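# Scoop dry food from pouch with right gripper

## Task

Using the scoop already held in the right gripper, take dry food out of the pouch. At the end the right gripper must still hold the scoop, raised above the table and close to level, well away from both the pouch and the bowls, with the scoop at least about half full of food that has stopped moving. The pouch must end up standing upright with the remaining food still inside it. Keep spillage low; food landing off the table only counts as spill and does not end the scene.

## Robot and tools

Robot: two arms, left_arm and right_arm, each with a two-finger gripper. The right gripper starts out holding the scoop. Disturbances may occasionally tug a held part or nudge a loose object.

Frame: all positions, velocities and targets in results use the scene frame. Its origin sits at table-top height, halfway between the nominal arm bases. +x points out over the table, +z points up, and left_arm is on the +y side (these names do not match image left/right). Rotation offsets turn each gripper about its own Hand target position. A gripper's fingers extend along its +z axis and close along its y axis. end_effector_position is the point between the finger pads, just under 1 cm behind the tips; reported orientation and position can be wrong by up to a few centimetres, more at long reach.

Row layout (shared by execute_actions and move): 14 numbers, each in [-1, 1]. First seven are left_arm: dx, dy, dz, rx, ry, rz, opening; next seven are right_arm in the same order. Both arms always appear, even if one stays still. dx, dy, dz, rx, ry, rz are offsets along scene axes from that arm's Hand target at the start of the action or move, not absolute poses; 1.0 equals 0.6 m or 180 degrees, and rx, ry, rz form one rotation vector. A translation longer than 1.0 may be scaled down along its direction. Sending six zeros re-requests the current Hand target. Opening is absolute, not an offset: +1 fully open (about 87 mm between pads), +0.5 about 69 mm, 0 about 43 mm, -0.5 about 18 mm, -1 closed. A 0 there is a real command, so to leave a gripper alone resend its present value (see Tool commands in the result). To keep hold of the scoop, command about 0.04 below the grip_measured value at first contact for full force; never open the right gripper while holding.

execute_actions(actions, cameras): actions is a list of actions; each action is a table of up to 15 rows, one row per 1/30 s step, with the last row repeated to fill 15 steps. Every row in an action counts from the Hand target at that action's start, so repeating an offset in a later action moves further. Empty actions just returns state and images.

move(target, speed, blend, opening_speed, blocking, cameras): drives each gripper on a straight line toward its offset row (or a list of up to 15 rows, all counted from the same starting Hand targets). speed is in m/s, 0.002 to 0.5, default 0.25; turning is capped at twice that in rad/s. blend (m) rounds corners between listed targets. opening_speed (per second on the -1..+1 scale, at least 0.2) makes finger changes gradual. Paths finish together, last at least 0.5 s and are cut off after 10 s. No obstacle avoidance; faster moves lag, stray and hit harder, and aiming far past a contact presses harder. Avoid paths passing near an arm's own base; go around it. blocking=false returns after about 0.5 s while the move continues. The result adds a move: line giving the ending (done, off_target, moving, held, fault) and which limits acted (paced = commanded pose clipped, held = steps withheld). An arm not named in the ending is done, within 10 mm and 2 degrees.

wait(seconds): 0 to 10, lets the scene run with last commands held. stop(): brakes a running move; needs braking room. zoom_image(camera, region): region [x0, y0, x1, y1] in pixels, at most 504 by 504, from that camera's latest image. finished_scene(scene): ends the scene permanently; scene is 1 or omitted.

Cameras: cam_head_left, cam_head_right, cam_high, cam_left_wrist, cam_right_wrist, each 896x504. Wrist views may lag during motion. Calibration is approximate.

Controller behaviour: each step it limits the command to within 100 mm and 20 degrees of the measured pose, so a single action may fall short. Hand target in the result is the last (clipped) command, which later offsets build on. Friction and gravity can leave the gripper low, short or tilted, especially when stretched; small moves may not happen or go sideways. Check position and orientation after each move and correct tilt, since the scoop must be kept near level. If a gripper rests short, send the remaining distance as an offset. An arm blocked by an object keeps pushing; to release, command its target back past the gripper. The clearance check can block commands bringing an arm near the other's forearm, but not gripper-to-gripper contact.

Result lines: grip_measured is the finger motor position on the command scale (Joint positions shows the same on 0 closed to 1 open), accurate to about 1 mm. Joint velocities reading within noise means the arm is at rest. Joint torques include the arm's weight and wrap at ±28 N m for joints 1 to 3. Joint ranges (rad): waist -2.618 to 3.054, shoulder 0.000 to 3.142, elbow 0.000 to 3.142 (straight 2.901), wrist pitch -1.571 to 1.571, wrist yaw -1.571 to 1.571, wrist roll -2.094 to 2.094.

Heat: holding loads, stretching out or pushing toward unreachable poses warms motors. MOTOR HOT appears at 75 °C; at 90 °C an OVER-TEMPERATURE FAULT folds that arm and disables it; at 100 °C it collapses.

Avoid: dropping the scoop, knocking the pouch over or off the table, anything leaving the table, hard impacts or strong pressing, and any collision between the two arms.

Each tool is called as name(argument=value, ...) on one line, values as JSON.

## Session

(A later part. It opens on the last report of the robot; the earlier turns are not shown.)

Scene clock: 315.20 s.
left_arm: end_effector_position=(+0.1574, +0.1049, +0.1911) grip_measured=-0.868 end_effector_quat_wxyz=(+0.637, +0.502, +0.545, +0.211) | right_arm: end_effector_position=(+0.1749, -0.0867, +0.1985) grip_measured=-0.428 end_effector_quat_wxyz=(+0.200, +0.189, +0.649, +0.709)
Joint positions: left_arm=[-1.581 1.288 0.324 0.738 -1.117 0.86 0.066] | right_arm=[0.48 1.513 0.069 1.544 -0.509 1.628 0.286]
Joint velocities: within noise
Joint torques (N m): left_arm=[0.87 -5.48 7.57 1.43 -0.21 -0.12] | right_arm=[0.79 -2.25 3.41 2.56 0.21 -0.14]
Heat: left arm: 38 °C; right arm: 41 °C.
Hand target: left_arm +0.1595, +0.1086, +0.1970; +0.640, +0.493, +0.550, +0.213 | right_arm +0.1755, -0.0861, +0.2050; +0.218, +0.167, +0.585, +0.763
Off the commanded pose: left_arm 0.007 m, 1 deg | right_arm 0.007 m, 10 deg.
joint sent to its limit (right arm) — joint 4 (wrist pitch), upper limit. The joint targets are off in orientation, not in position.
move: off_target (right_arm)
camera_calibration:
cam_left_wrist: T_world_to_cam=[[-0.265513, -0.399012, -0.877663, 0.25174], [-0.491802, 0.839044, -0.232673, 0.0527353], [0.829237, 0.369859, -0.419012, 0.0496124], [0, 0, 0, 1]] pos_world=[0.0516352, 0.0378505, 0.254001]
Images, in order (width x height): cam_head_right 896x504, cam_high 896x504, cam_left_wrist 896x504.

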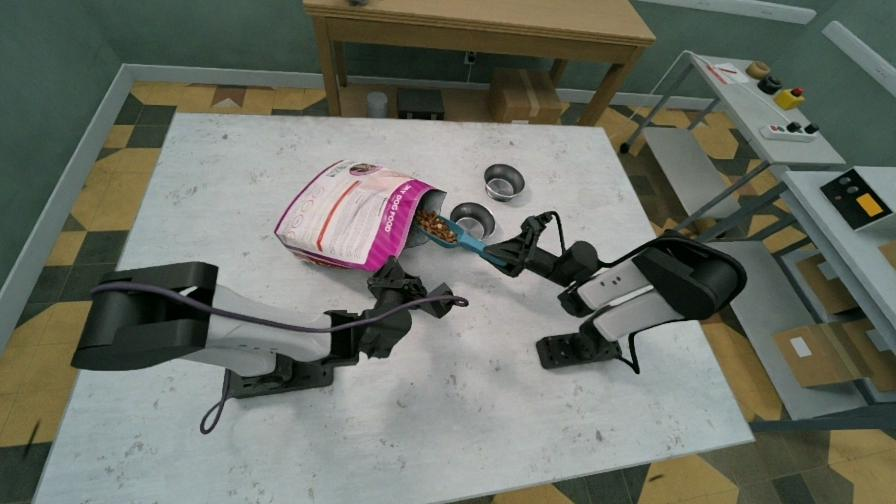

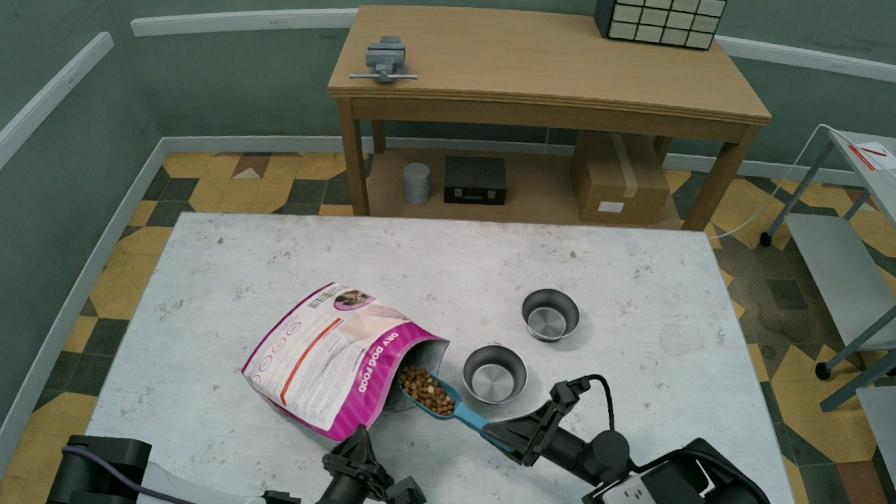

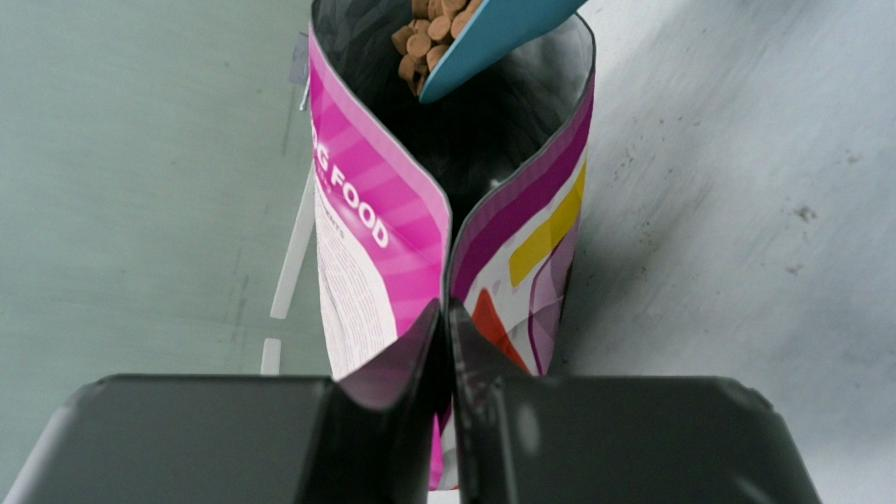

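move(target=[0,0,0,0,0,0,-1,0.053,0.0848,-0.01,0,0,0,-1], speed=0.1, cameras=["cam_left_wrist","cam_high","cam_head_right"])

zoom_image(camera="cam_left_wrist", region=[340, 0, 620, 200])

Scene clock: 316.73 s.
left_arm: end_effector_position=(+0.1574, +0.1049, +0.1911) grip_measured=-0.868 end_effector_quat_wxyz=(+0.637, +0.502, +0.545, +0.211) | right_arm: end_effector_position=(+0.2035, -0.0386, +0.1889) grip_measured=-0.428 end_effector_quat_wxyz=(+0.195, +0.187, +0.655, +0.705)
Joint positions: left_arm=[-1.581 1.288 0.324 0.738 -1.117 0.86 0.066] | right_arm=[0.602 1.731 0.26 1.549 -0.398 1.609 0.286]
Joint velocities: within noise
Joint torques (N m): left_arm=[0.83 -5.45 7.57 1.42 -0.21 -0.12] | right_arm=[0.76 -3.67 4.72 2.55 0.21 -0.13]
Heat: left arm: 38 °C; right arm: 41 °C.
Hand target: left_arm +0.1595, +0.1085, +0.1970; +0.640, +0.493, +0.549, +0.213 | right_arm +0.2074, -0.0353, +0.1989; +0.219, +0.167, +0.585, +0.763
Off the commanded pose: left_arm 0.007 m, 1 deg | right_arm 0.011 m, 11 deg.
joint sent to its limit (right arm) — joint 4 (wrist pitch), upper limit. The joint targets are off in orientation, not in position.
move: off_target (right_arm)
camera_calibration:
cam_left_wrist: T_world_to_cam=[[-0.265736, -0.398915, -0.87764, 0.251718], [-0.49151, 0.839226, -0.232632, 0.0527044], [0.829338, 0.36955, -0.419083, 0.0496743], [0, 0, 0, 1]] pos_world=[0.0515984, 0.0378258, 0.253996]
Images, in order (width x height): cam_head_right 896x504, cam_high 896x504, cam_left_wrist 896x504.

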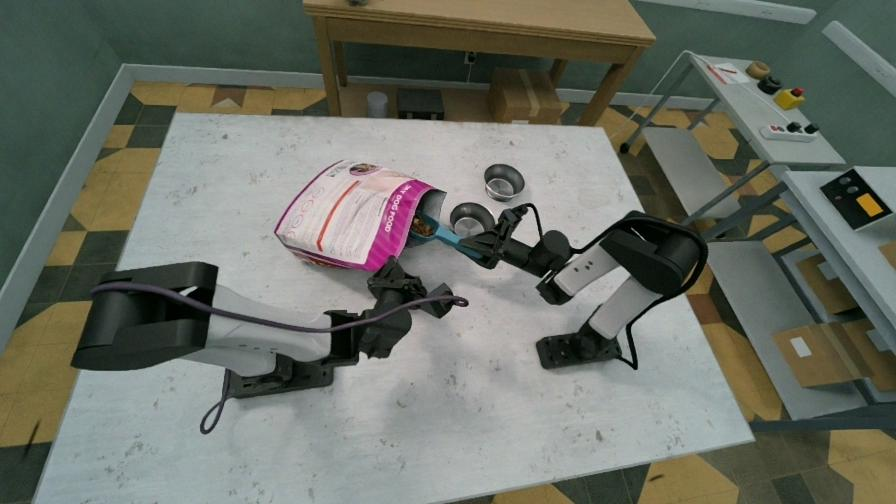

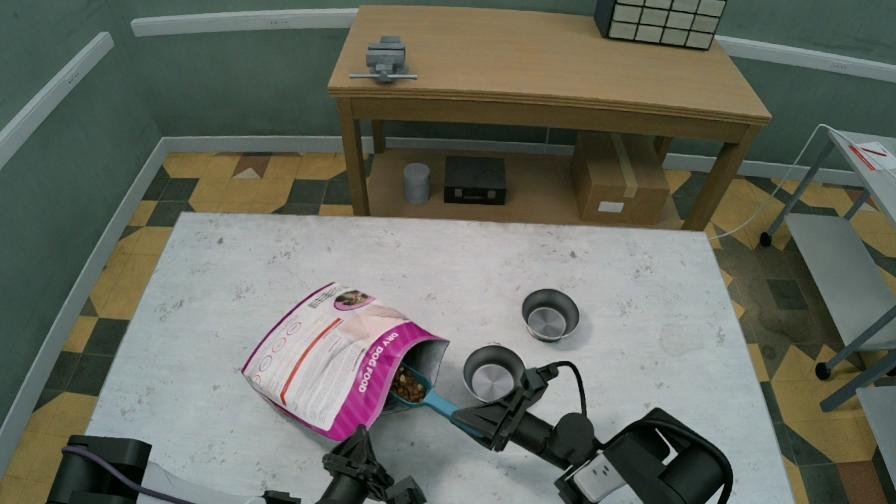

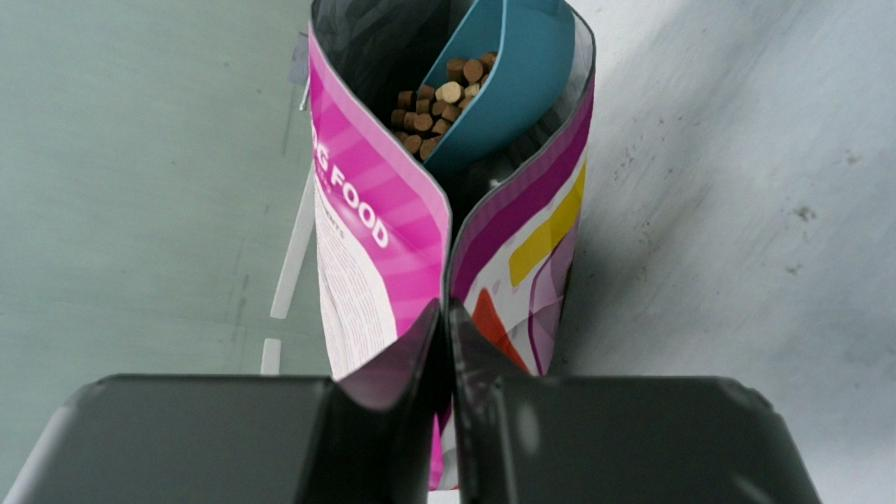

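Scaled by 1.800.

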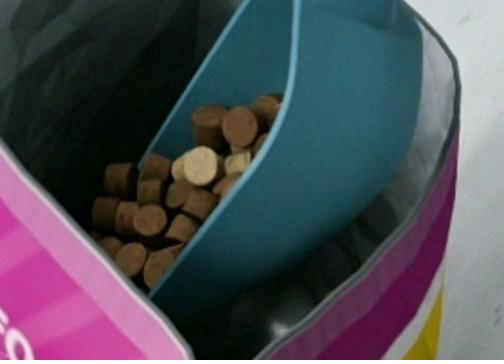

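execute_actions(actions=[[[0,0,0,0,0,0,-1,0.0029,0.0046,0,0,0,0,-1],[0,0,0,0,0,0,-1,0.0053,0.0084,0,0,0,0,-1],[0,0,0,0,0,0,-1,0.0068,0.0107,0,0,0,0,-1],[0,0,0,0,0,0,-1,0.0071,0.0112,0,0,0,0,-1],[0,0,0,0,0,0,-1,0.0061,0.0098,0,0,0,0,-1],[0,0,0,0,0,0,-1,0.0042,0.0066,0,0,0,0,-1],[0,0,0,0,0,0,-1,0.0015,0.0024,0,0,0,0,-1],[0,0,0,0,0,0,-1,-0.0015,-0.0024,0,0,0,0,-1],[0,0,0,0,0,0,-1,-0.0042,-0.0066,0,0,0,0,-1],[0,0,0,0,0,0,-1,-0.0061,-0.0098,0,0,0,0,-1],[0,0,0,0,0,0,-1,-0.0071,-0.0112,0,0,0,0,-1],[0,0,0,0,0,0,-1,-0.0068,-0.0107,0,0,0,0,-1],[0,0,0,0,0,0,-1,-0.0053,-0.0084,0,0,0,0,-1],[0,0,0,0,0,0,-1,-0.0029,-0.0046,0,0,0,0,-1],[0,0,0,0,0,0,-1,0,0,0,0,0,0,-1]],[[0,0,0,0,0,0,-1,0.0029,0.0046,0,0,0,0,-1],[0,0,0,0,0,0,-1,0.0053,0.0084,0,0,0,0,-1],[0,0,0,0,0,0,-1,0.0068,0.0107,0,0,0,0,-1],[0,0,0,0,0,0,-1,0.0071,0.0112,0,0,0,0,-1],[0,0,0,0,0,0,-1,0.0061,0.0098,0,0,0,0,-1],[0,0,0,0,0,0,-1,0.0042,0.0066,0,0,0,0,-1],[0,0,0,0,0,0,-1,0.0015,0.0024,0,0,0,0,-1],[0,0,0,0,0,0,-1,-0.0015,-0.0024,0,0,0,0,-1],[0,0,0,0,0,0,-1,-0.0042,-0.0066,0,0,0,0,-1],[0,0,0,0,0,0,-1,-0.0061,-0.0098,0,0,0,0,-1],[0,0,0,0,0,0,-1,-0.0071,-0.0112,0,0,0,0,-1],[0,0,0,0,0,0,-1,-0.0068,-0.0107,0,0,0,0,-1],[0,0,0,0,0,0,-1,-0.0053,-0.0084,0,0,0,0,-1],[0,0,0,0,0,0,-1,-0.0029,-0.0046,0,0,0,0,-1],[0,0,0,0,0,0,-1,0,0,0,0,0,0,-1]]], cameras=["cam_left_wrist","cam_high"])

zoom_image(camera="cam_left_wrist", region=[340, 0, 620, 200])

Scene clock: 318.83 s.
left_arm: end_effector_position=(+0.1574, +0.1049, +0.1910) grip_measured=-0.868 end_effector_quat_wxyz=(+0.637, +0.502, +0.545, +0.211) | right_arm: end_effector_position=(+0.2051, -0.0382, +0.1820) grip_measured=-0.428 end_effector_quat_wxyz=(+0.194, +0.194, +0.660, +0.700)
Joint positions: left_arm=[-1.581 1.288 0.324 0.738 -1.117 0.86 0.066] | right_arm=[0.605 1.754 0.259 1.554 -0.388 1.608 0.286]
Joint velocities: within noise
Joint torques (N m): left_arm=[0.87 -5.44 7.58 1.44 -0.22 -0.12] | right_arm=[0.55 -5.65 4.63 2.52 0.1 -0.12]
Heat: left arm: 38 °C; right arm: 41 °C.
Hand target: left_arm +0.1595, +0.1086, +0.1970; +0.640, +0.493, +0.549, +0.213 | right_arm +0.2074, -0.0353, +0.1989; +0.218, +0.167, +0.585, +0.763
Off the commanded pose: left_arm 0.007 m, 1 deg | right_arm 0.017 m, 12 deg.
joint sent to its limit (right arm) — joint 4 (wrist pitch), upper limit. The joint targets are off in orientation, not in position.
camera_calibration:
cam_left_wrist: T_world_to_cam=[[-0.265743, -0.39858, -0.87779, 0.251682], [-0.491512, 0.839315, -0.232309, 0.052606], [0.829335, 0.36971, -0.418948, 0.0496069], [0, 0, 0, 1]] pos_world=[0.0515984, 0.0378224, 0.253928]
Images, in order (width x height): cam_high 896x504, cam_left_wrist 896x504.

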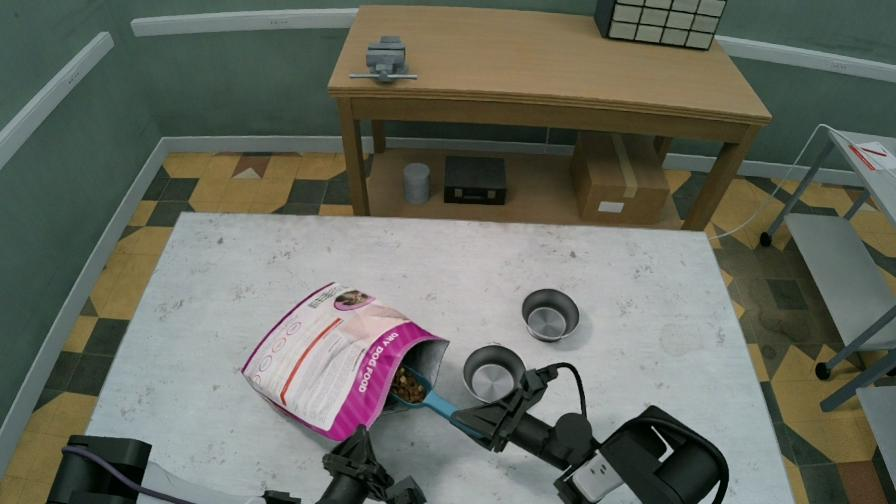

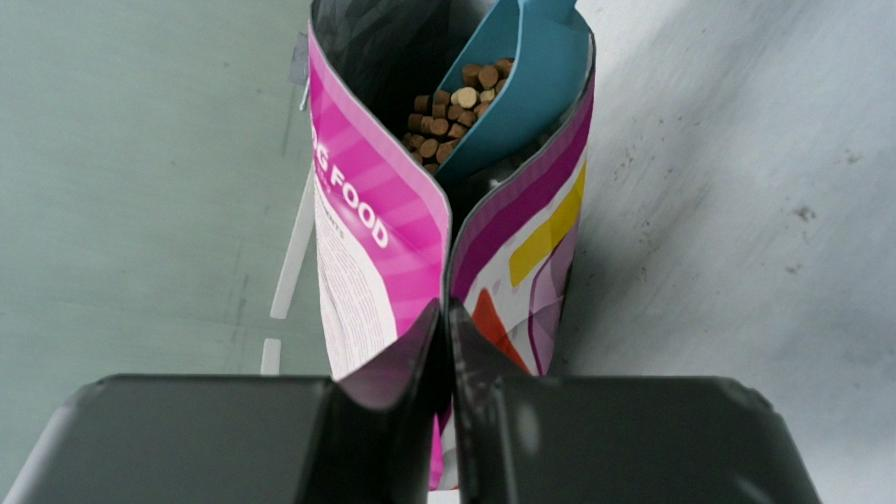

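Scaled by 1.800.

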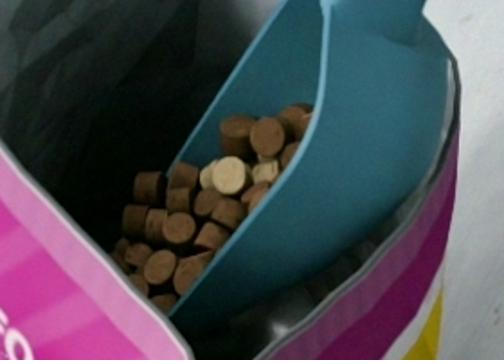

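move(target=[[0,0,0,0,0,0,-1,-0.0353,-0.0565,0.0268,-0.0259,0.0162,0,-1],[0,0,0,0,0,0,-1,-0.0671,-0.1074,0.0552,-0.0259,0.0162,0,-1],[0,0,0,0,0,0,-1,-0.0733,-0.1173,0.1685,-0.0259,0.0162,0,-1]], speed=0.09, blend=0.015, cameras=["cam_left_wrist","cam_high","cam_head_right","cam_right_wrist"])

zoom_image(camera="cam_high", region=[380, 340, 500, 460])

Scene clock: 321.90 s.
left_arm: end_effector_position=(+0.1574, +0.1049, +0.1910) grip_measured=-0.868 end_effector_quat_wxyz=(+0.637, +0.502, +0.545, +0.211) | right_arm: end_effector_position=(+0.1643, -0.1049, +0.2788) grip_measured=-0.428 end_effector_quat_wxyz=(+0.194, +0.199, +0.636, +0.720)
Joint positions: left_arm=[-1.581 1.288 0.324 0.738 -1.117 0.86 0.066] | right_arm=[0.415 0.844 0.21 0.766 -0.565 1.681 0.286]
Joint velocities: within noise
Joint torques (N m): left_arm=[0.83 -5.45 7.57 1.43 -0.22 -0.12] | right_arm=[-0.05 -2.26 8.43 2.27 0.02 -0.1]
Heat: left arm: 37 °C; right arm: 41 °C.
Hand target: left_arm +0.1595, +0.1086, +0.1970; +0.640, +0.493, +0.549, +0.213 | right_arm +0.1634, -0.1056, +0.3001; +0.210, +0.178, +0.621, +0.734
Off the commanded pose: left_arm 0.007 m, 1 deg | right_arm 0.021 m, 4 deg.
move: off_target (right_arm)
camera_calibration:
cam_left_wrist: T_world_to_cam=[[-0.265743, -0.39858, -0.87779, 0.251682], [-0.491512, 0.839315, -0.232309, 0.052606], [0.829335, 0.36971, -0.418948, 0.0496069], [0, 0, 0, 1]] pos_world=[0.0515984, 0.0378224, 0.253928]
cam_right_wrist: T_world_to_cam=[[0.0437567, 0.141497, -0.988971, 0.28307], [-0.954678, -0.285795, -0.0831294, 0.171494], [-0.294405, 0.947787, 0.122578, 0.253374], [0, 0, 0, 1]] pos_world=[0.22593, -0.231186, 0.263146]
Images, in order (width x height): cam_head_right 896x504, cam_high 896x504, cam_left_wrist 896x504, cam_right_wrist 896x504.

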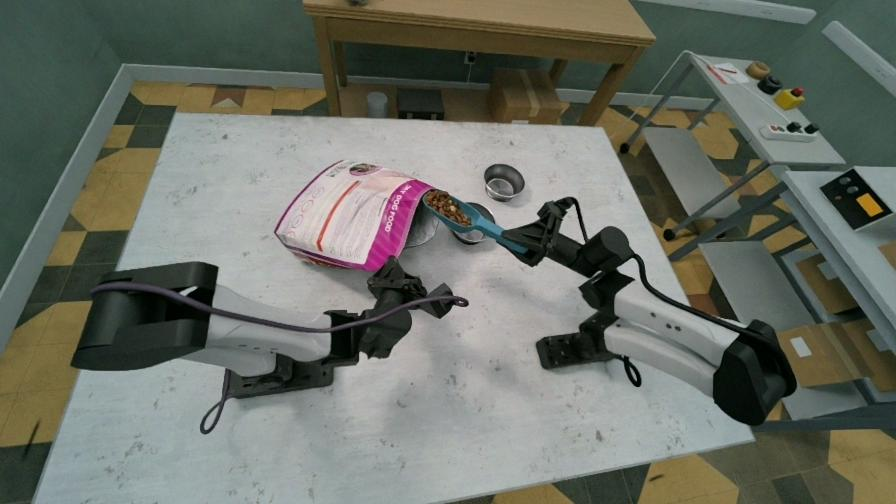

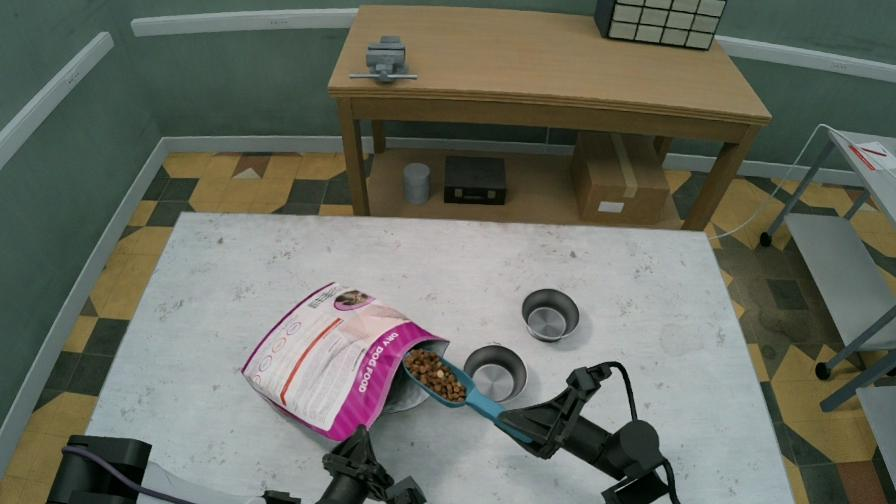

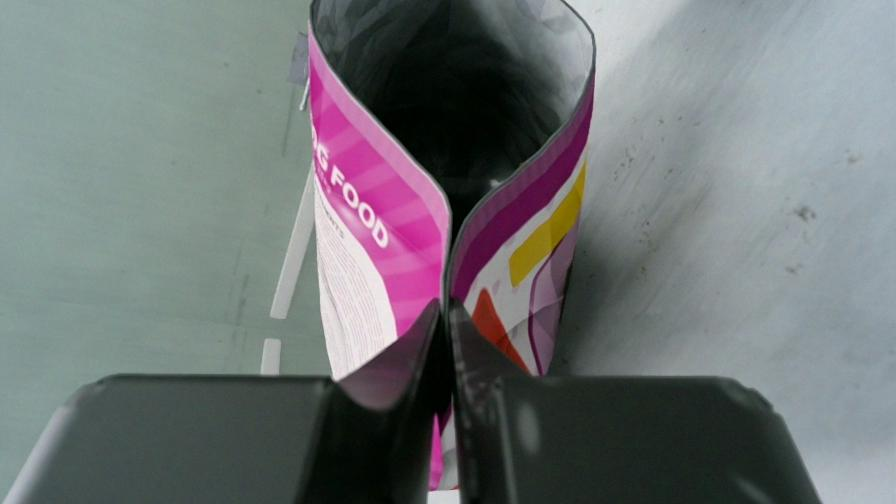

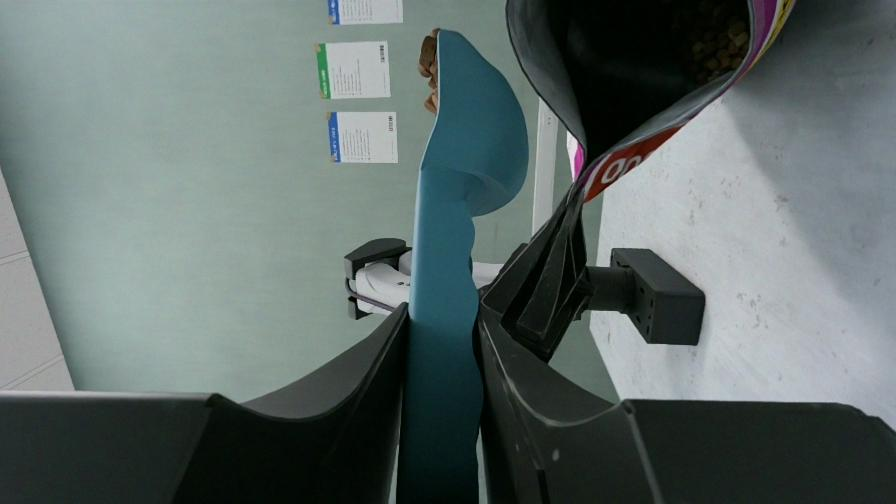

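Scaled by 4.200.

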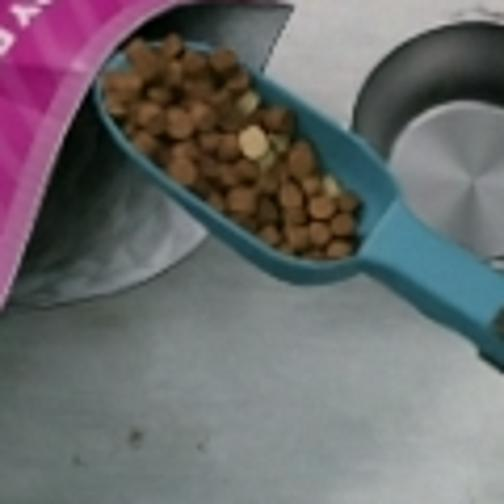

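move(target=[[0.0333,0.0533,0.0617,-0.0471,0.0294,0,-1,0,0,0.08,0,0,0,-1],[0.0718,0.1149,0.1117,-0.0942,0.0589,0,-1,0,0,0.15,0,0,0,-1],[0.1143,0.1829,0.1483,-0.1413,0.0883,0,-1,0.122,-0.109,0.15,0,0,-0.1111,-1]], speed=0.11, blend=0.02)

Scene clock: 327.07 s.
left_arm: end_effector_position=(+0.2295, +0.2159, +0.2820) grip_measured=-0.868 end_effector_quat_wxyz=(+0.654, +0.366, +0.662, +0.019) | right_arm: end_effector_position=(+0.2343, -0.1683, +0.3670) grip_measured=-0.428 end_effector_quat_wxyz=(+0.308, +0.300, +0.598, +0.677)
Joint positions: left_arm=[-0.735 0.565 0.538 -0.12 -0.227 0.501 0.066] | right_arm=[0.157 0.779 0.559 0.341 -0.497 1.666 0.286]
Joint velocities: within noise
Joint torques (N m): left_arm=[0.83 0.4 11.17 1.49 0.08 -0.2] | right_arm=[-0.13 -0.42 9.2 2.49 0.22 -0.13]
Heat: left arm: 37 °C; right arm: 41 °C.
Hand target: left_arm +0.2281, +0.2183, +0.2860; +0.651, +0.365, +0.665, +0.018 | right_arm +0.2366, -0.1711, +0.3901; +0.334, +0.283, +0.581, +0.686
Off the commanded pose: left_arm 0.005 m, 1 deg | right_arm 0.023 m, 4 deg.
move: off_target (right_arm)
camera_calibration:
cam_left_wrist: T_world_to_cam=[[-0.44956, -0.728397, -0.517042, 0.40664], [-0.59396, 0.67609, -0.436021, 0.132204], [0.667164, 0.111085, -0.736582, 0.169483], [0, 0, 0, 1]] pos_world=[0.14826, 0.187987, 0.392732]
cam_right_wrist: T_world_to_cam=[[0.0841621, 0.11468, -0.989831, 0.362597], [-0.996106, 0.0358794, -0.0805387, 0.290495], [0.0262783, 0.992754, 0.117253, 0.257643], [0, 0, 0, 1]] pos_world=[0.252076, -0.307782, 0.352096]

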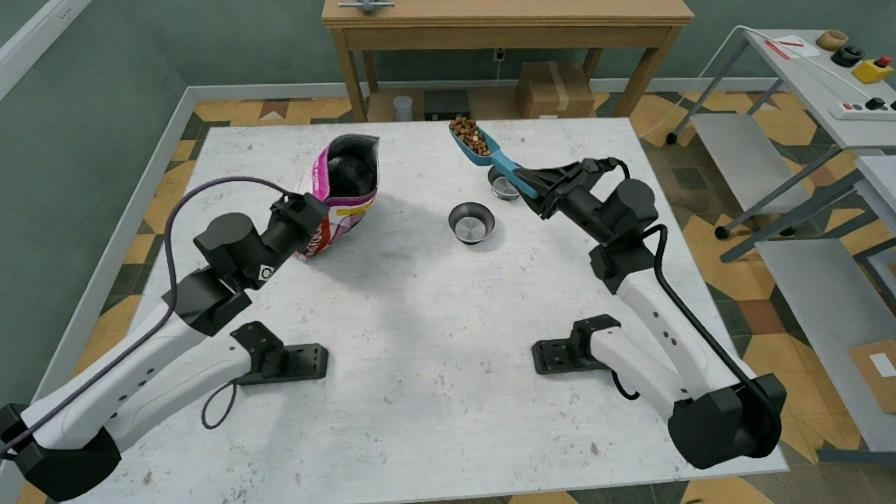

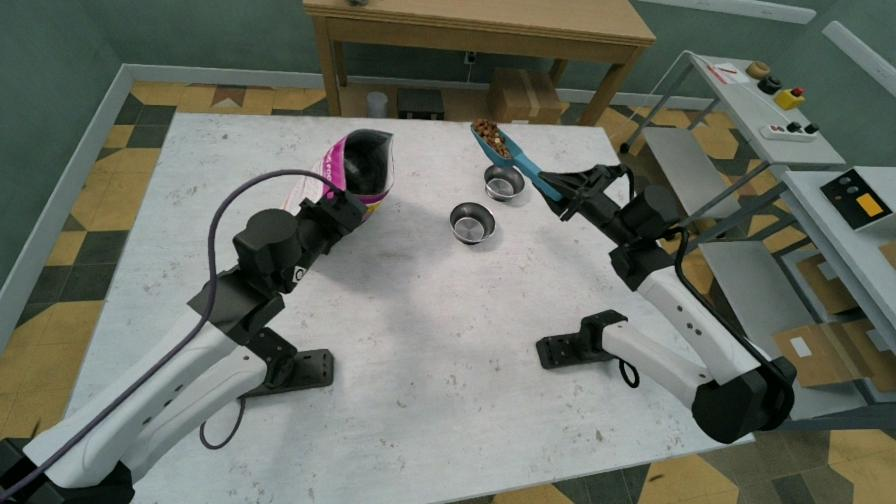

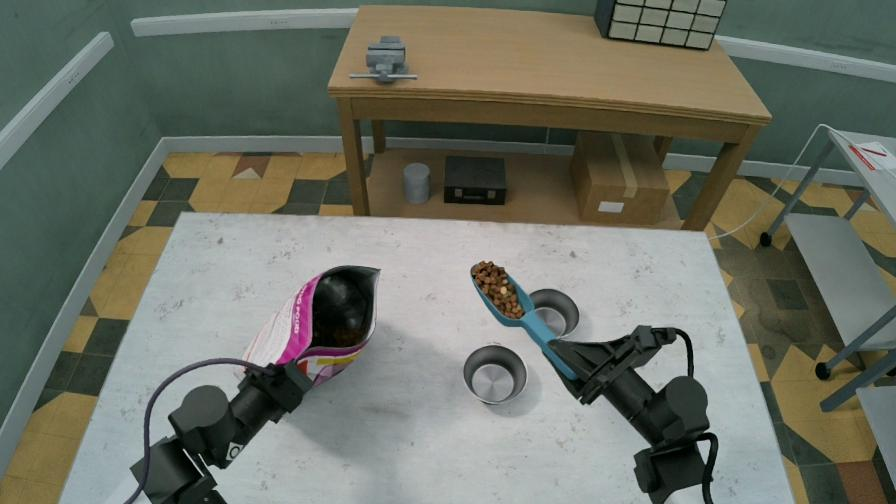

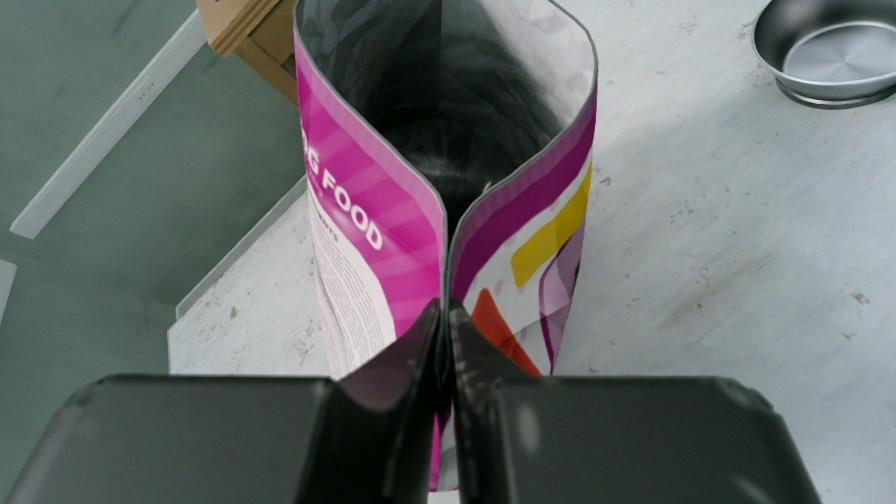

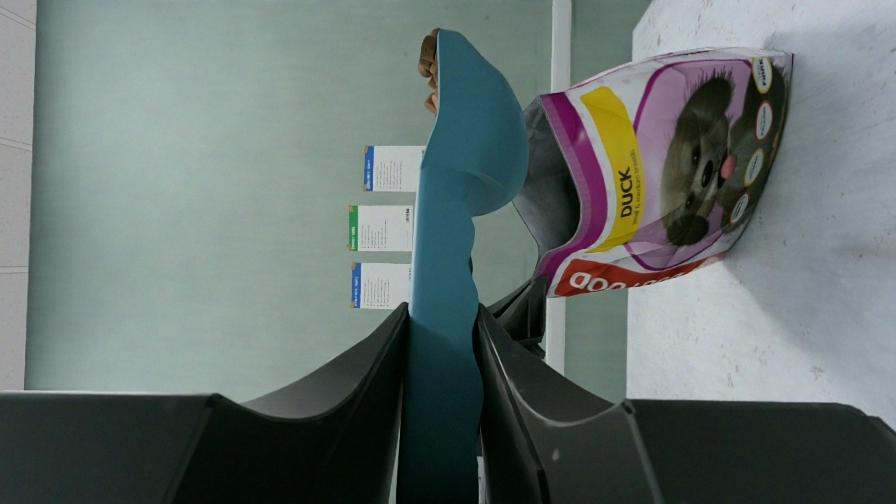

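move(target=[[0.0452,0.0724,0.0222,-0.0471,0.0294,0,-1,0.083,-0.1467,0,0,0,-0.1111,-1],[0.0918,0.1468,0.0292,-0.0942,0.0589,0,-1,0.1028,-0.318,0,0,0,-0.2222,-1],[0.1383,0.2213,0.0209,-0.1413,0.0883,0,-1,0.0547,-0.4848,0,0,0,-0.3333,-1]], speed=0.11, blend=0.02)

Scene clock: 332.70 s.
left_arm: end_effector_position=(+0.3130, +0.3562, +0.3000) grip_measured=-0.868 end_effector_quat_wxyz=(+0.629, +0.215, +0.731, -0.153) | right_arm: end_effector_position=(+0.2731, -0.4606, +0.3669) grip_measured=-0.428 end_effector_quat_wxyz=(+0.608, +0.557, +0.371, +0.427)
Joint positions: left_arm=[0.41 1.027 0.809 -0.064 0.945 0.278 0.066] | right_arm=[-0.683 0.789 0.568 0.329 -0.29 1.626 0.286]
Joint velocities: within noise
Joint torques (N m): left_arm=[0.2 -0.81 10.39 1.25 0.61 -0.3] | right_arm=[-0.14 -1.73 8.75 2.41 0.17 -0.13]
Heat: left arm: 38 °C; right arm: 42 °C.
Hand target: left_arm +0.3111, +0.3510, +0.2984; +0.618, +0.212, +0.736, -0.179 | right_arm +0.2695, -0.4619, +0.3900; +0.632, +0.535, +0.362, +0.427
Off the commanded pose: left_arm 0.006 m, 3 deg | right_arm 0.024 m, 4 deg.
move: off_target (left_arm, right_arm)
camera_calibration:
cam_left_wrist: T_world_to_cam=[[-0.501548, -0.862915, -0.0618681, 0.483268], [-0.728515, 0.459836, -0.507756, 0.235478], [0.466599, -0.209592, -0.859276, 0.325245], [0, 0, 0, 1]] pos_world=[0.262173, 0.376907, 0.428939]
cam_right_wrist: T_world_to_cam=[[0.134716, -0.0271556, -0.990512, 0.313786], [-0.465443, 0.880747, -0.0874498, 0.586367], [0.874765, 0.472808, 0.106012, 0.0796739], [0, 0, 0, 1]] pos_world=[0.160953, -0.545591, 0.35364]

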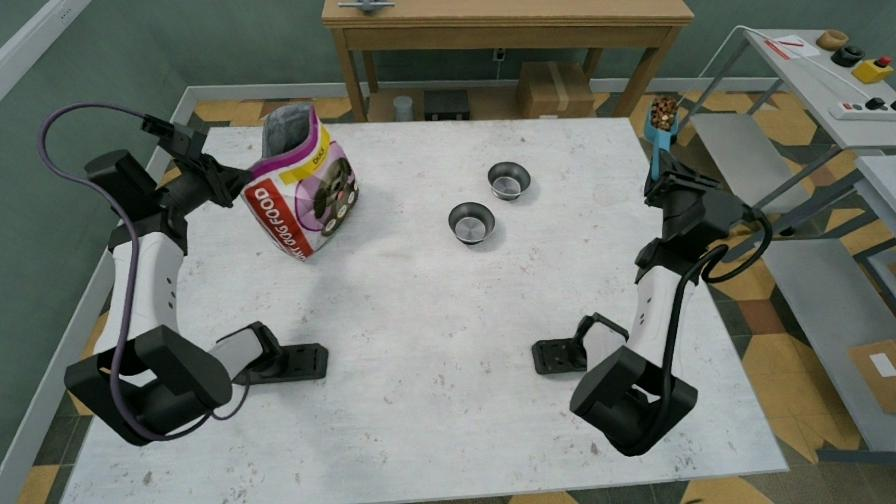

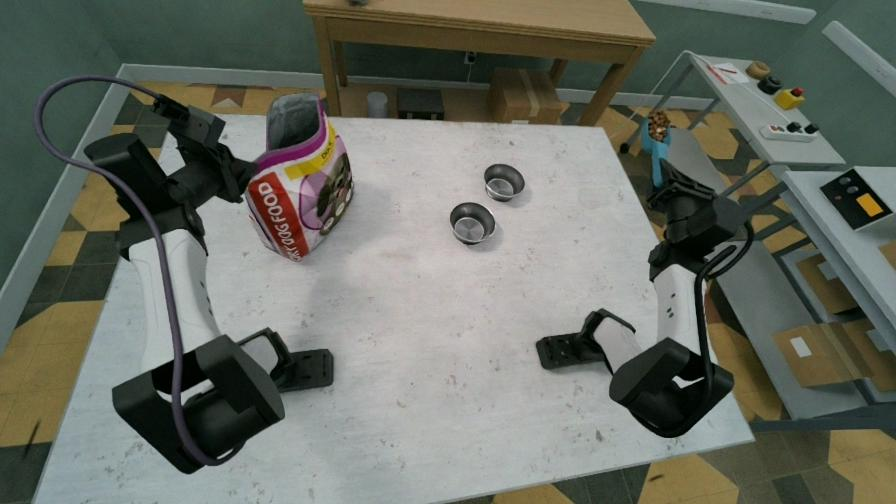

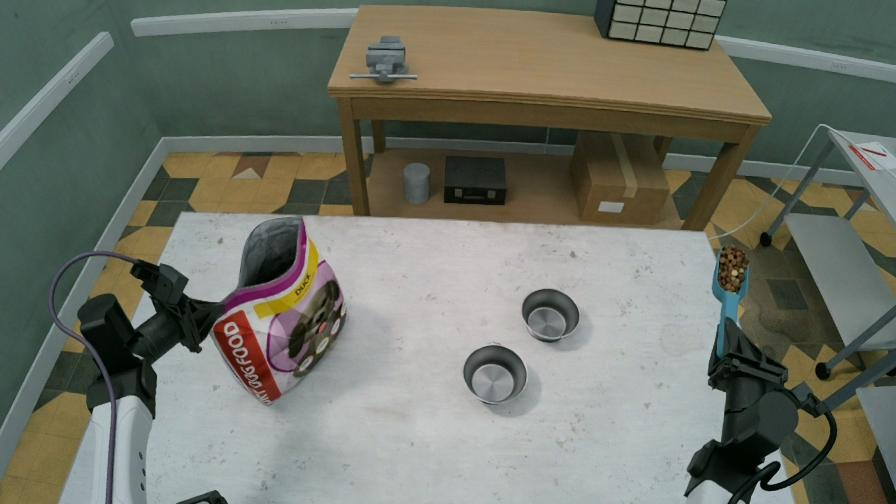

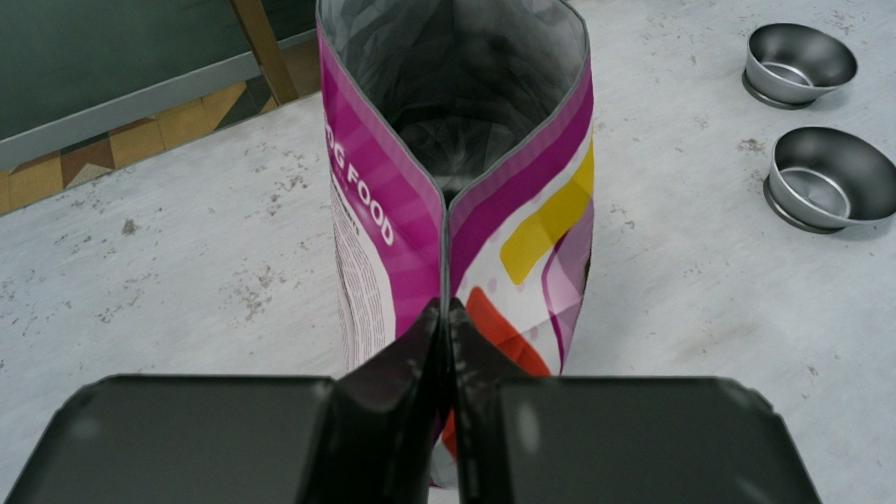

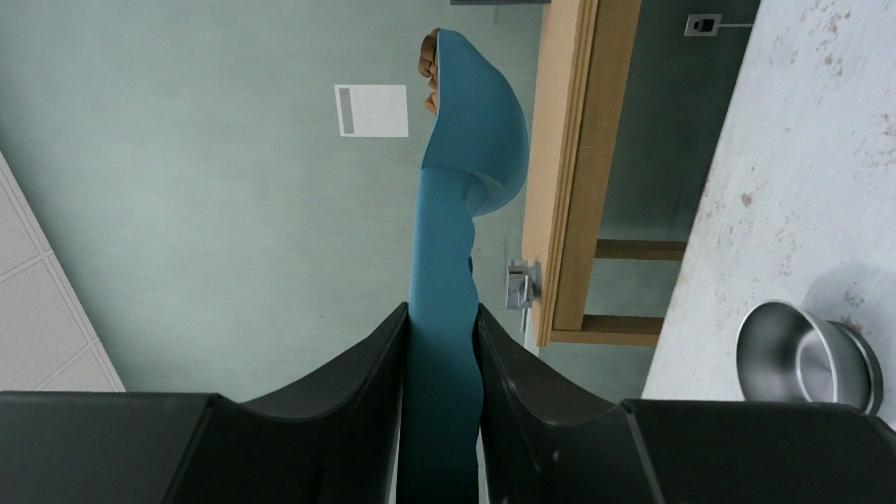

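move(target=[0,0,0,0,0,0,0.3,0,0,0,0,0,0,-1], opening_speed=0.8, cameras=["cam_left_wrist","cam_high","cam_head_left"])

Scene clock: 335.10 s.
left_arm: end_effector_position=(+0.3117, +0.3534, +0.3008) grip_measured=+0.300 end_effector_quat_wxyz=(+0.628, +0.219, +0.729, -0.161) | right_arm: end_effector_position=(+0.2731, -0.4608, +0.3669) grip_measured=-0.428 end_effector_quat_wxyz=(+0.608, +0.557, +0.371, +0.427)
Joint positions: left_arm=[0.41 1.027 0.809 -0.063 0.963 0.273 0.65] | right_arm=[-0.683 0.789 0.568 0.329 -0.289 1.626 0.286]
Joint velocities: within noise
Joint torques (N m): left_arm=[0.2 -0.8 10.35 1.24 0.42 -0.24] | right_arm=[-0.14 -1.74 8.73 2.41 0.17 -0.13]
Heat: left arm: 38 °C; right arm: 42 °C.
Hand target: left_arm +0.3111, +0.3510, +0.2985; +0.618, +0.212, +0.736, -0.179 | right_arm +0.2695, -0.4619, +0.3900; +0.632, +0.535, +0.362, +0.427
Off the commanded pose: left_arm 0.003 m, 3 deg | right_arm 0.023 m, 4 deg.
move: off_target (left_arm, right_arm)
camera_calibration:
cam_left_wrist: T_world_to_cam=[[-0.515046, -0.85538, -0.0552528, 0.479852], [-0.720983, 0.467181, -0.511787, 0.232463], [0.463585, -0.223758, -0.857334, 0.331309], [0, 0, 0, 1]] pos_world=[0.261157, 0.375986, 0.429527]
Images, in order (width x height): cam_head_left 896x504, cam_high 896x504, cam_left_wrist 896x504.

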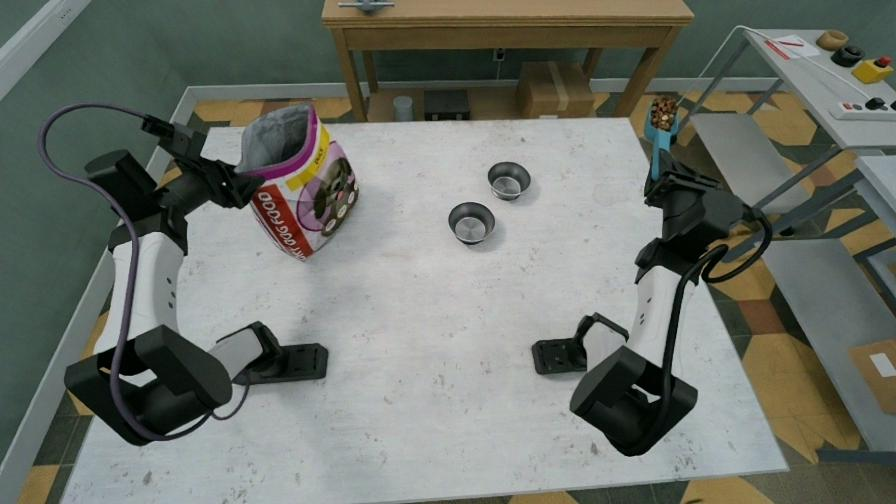

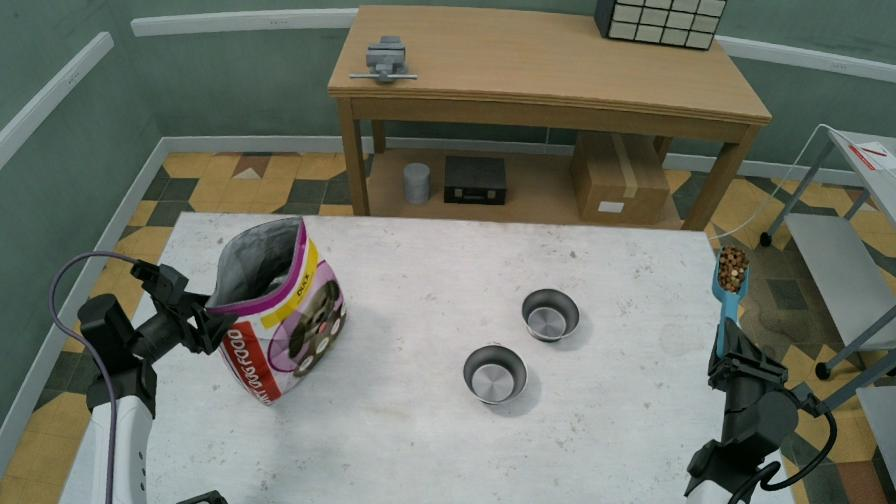

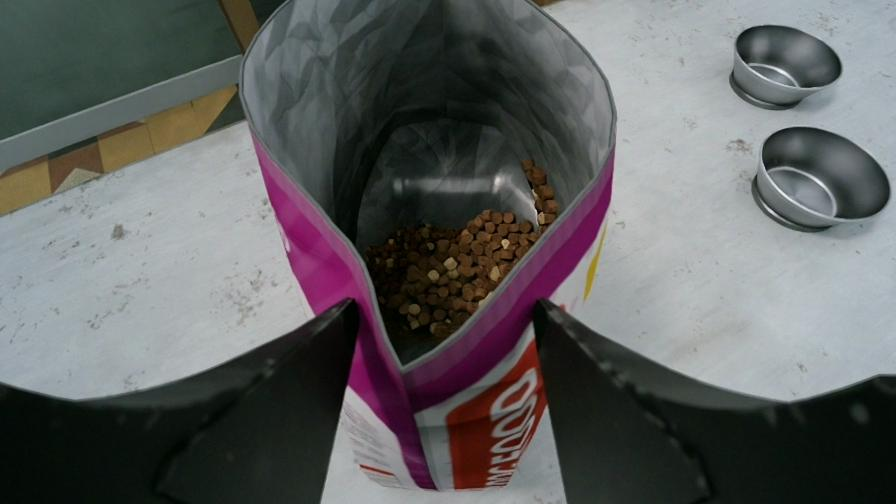

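move(target=[[0,0,0,0,0,0,1,0,0,0,0,0,0,-1],[-0.113,0.0707,0.0,0,0,0,1,0,0,0,0,0,0,-1]], opening_speed=1.5, speed=0.08, cameras=["cam_left_wrist","cam_high","cam_head_left"])

Scene clock: 338.27 s.
left_arm: end_effector_position=(+0.2421, +0.3912, +0.2901) grip_measured=+1.000 end_effector_quat_wxyz=(+0.615, +0.207, +0.739, -0.181) | right_arm: end_effector_position=(+0.2731, -0.4608, +0.3669) grip_measured=-0.428 end_effector_quat_wxyz=(+0.608, +0.557, +0.371, +0.427)
Joint positions: left_arm=[0.788 0.984 0.881 -0.654 1.308 0.726 1] | right_arm=[-0.683 0.789 0.568 0.329 -0.289 1.626 0.286]
Joint velocities: within noise
Joint torques (N m): left_arm=[0.68 -0.54 11.3 0.98 0.63 0.01] | right_arm=[-0.13 -1.74 8.75 2.42 0.17 -0.13]
Heat: left arm: 38 °C; right arm: 43 °C.
Hand target: left_arm +0.2433, +0.3934, +0.2986; +0.618, +0.212, +0.736, -0.179 | right_arm +0.2695, -0.4619, +0.3900; +0.632, +0.535, +0.362, +0.427
Off the commanded pose: left_arm 0.009 m, 1 deg | right_arm 0.023 m, 4 deg.
move: off_target (right_arm)
camera_calibration:
cam_left_wrist: T_world_to_cam=[[-0.524308, -0.851525, -0.00225854, 0.461058], [-0.739233, 0.45648, -0.495136, 0.162982], [0.422652, -0.257934, -0.868812, 0.389483], [0, 0, 0, 1]] pos_world=[0.197602, 0.418666, 0.420127]
Images, in order (width x height): cam_head_left 896x504, cam_high 896x504, cam_left_wrist 896x504.

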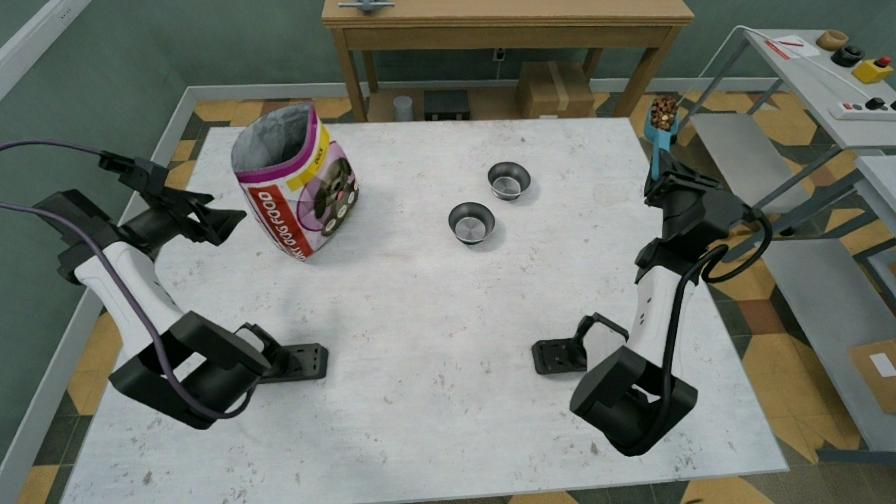

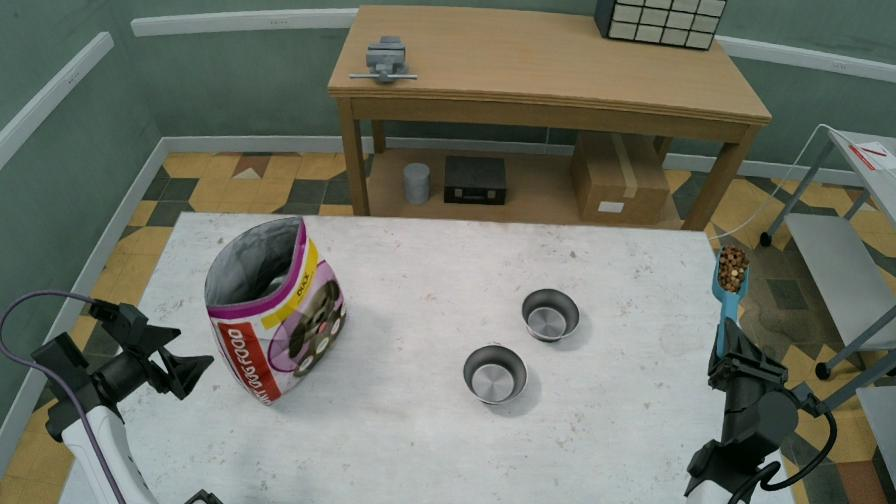

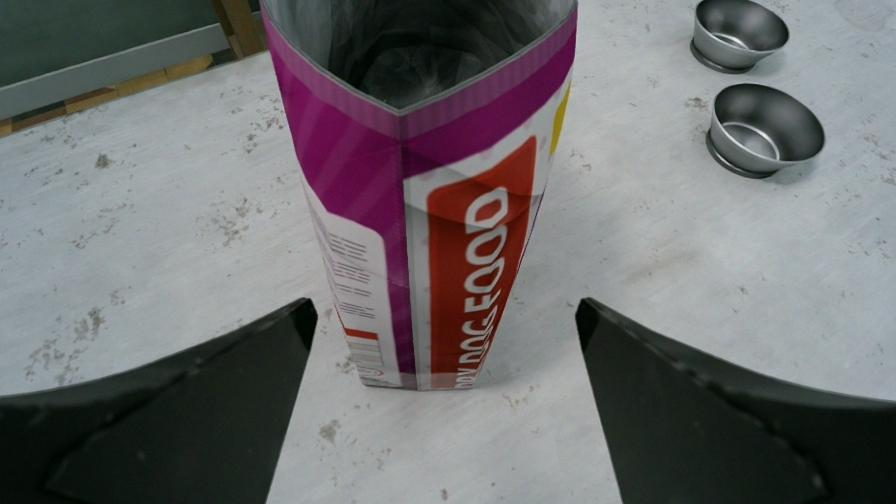

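zoom_image(camera="cam_high", region=[670, 210, 790, 330])

zoom_image(camera="cam_high", region=[240, 280, 560, 500])

Scaled by 4.200.

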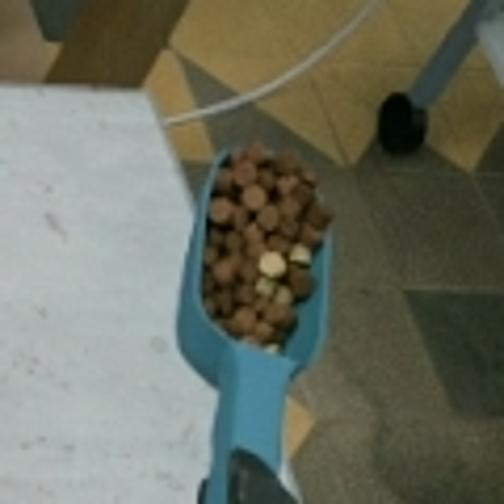

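Scaled by 1.575.

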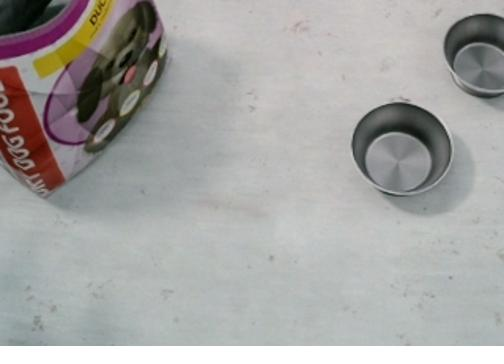

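finished_scene()

The scene is finished: the task was done.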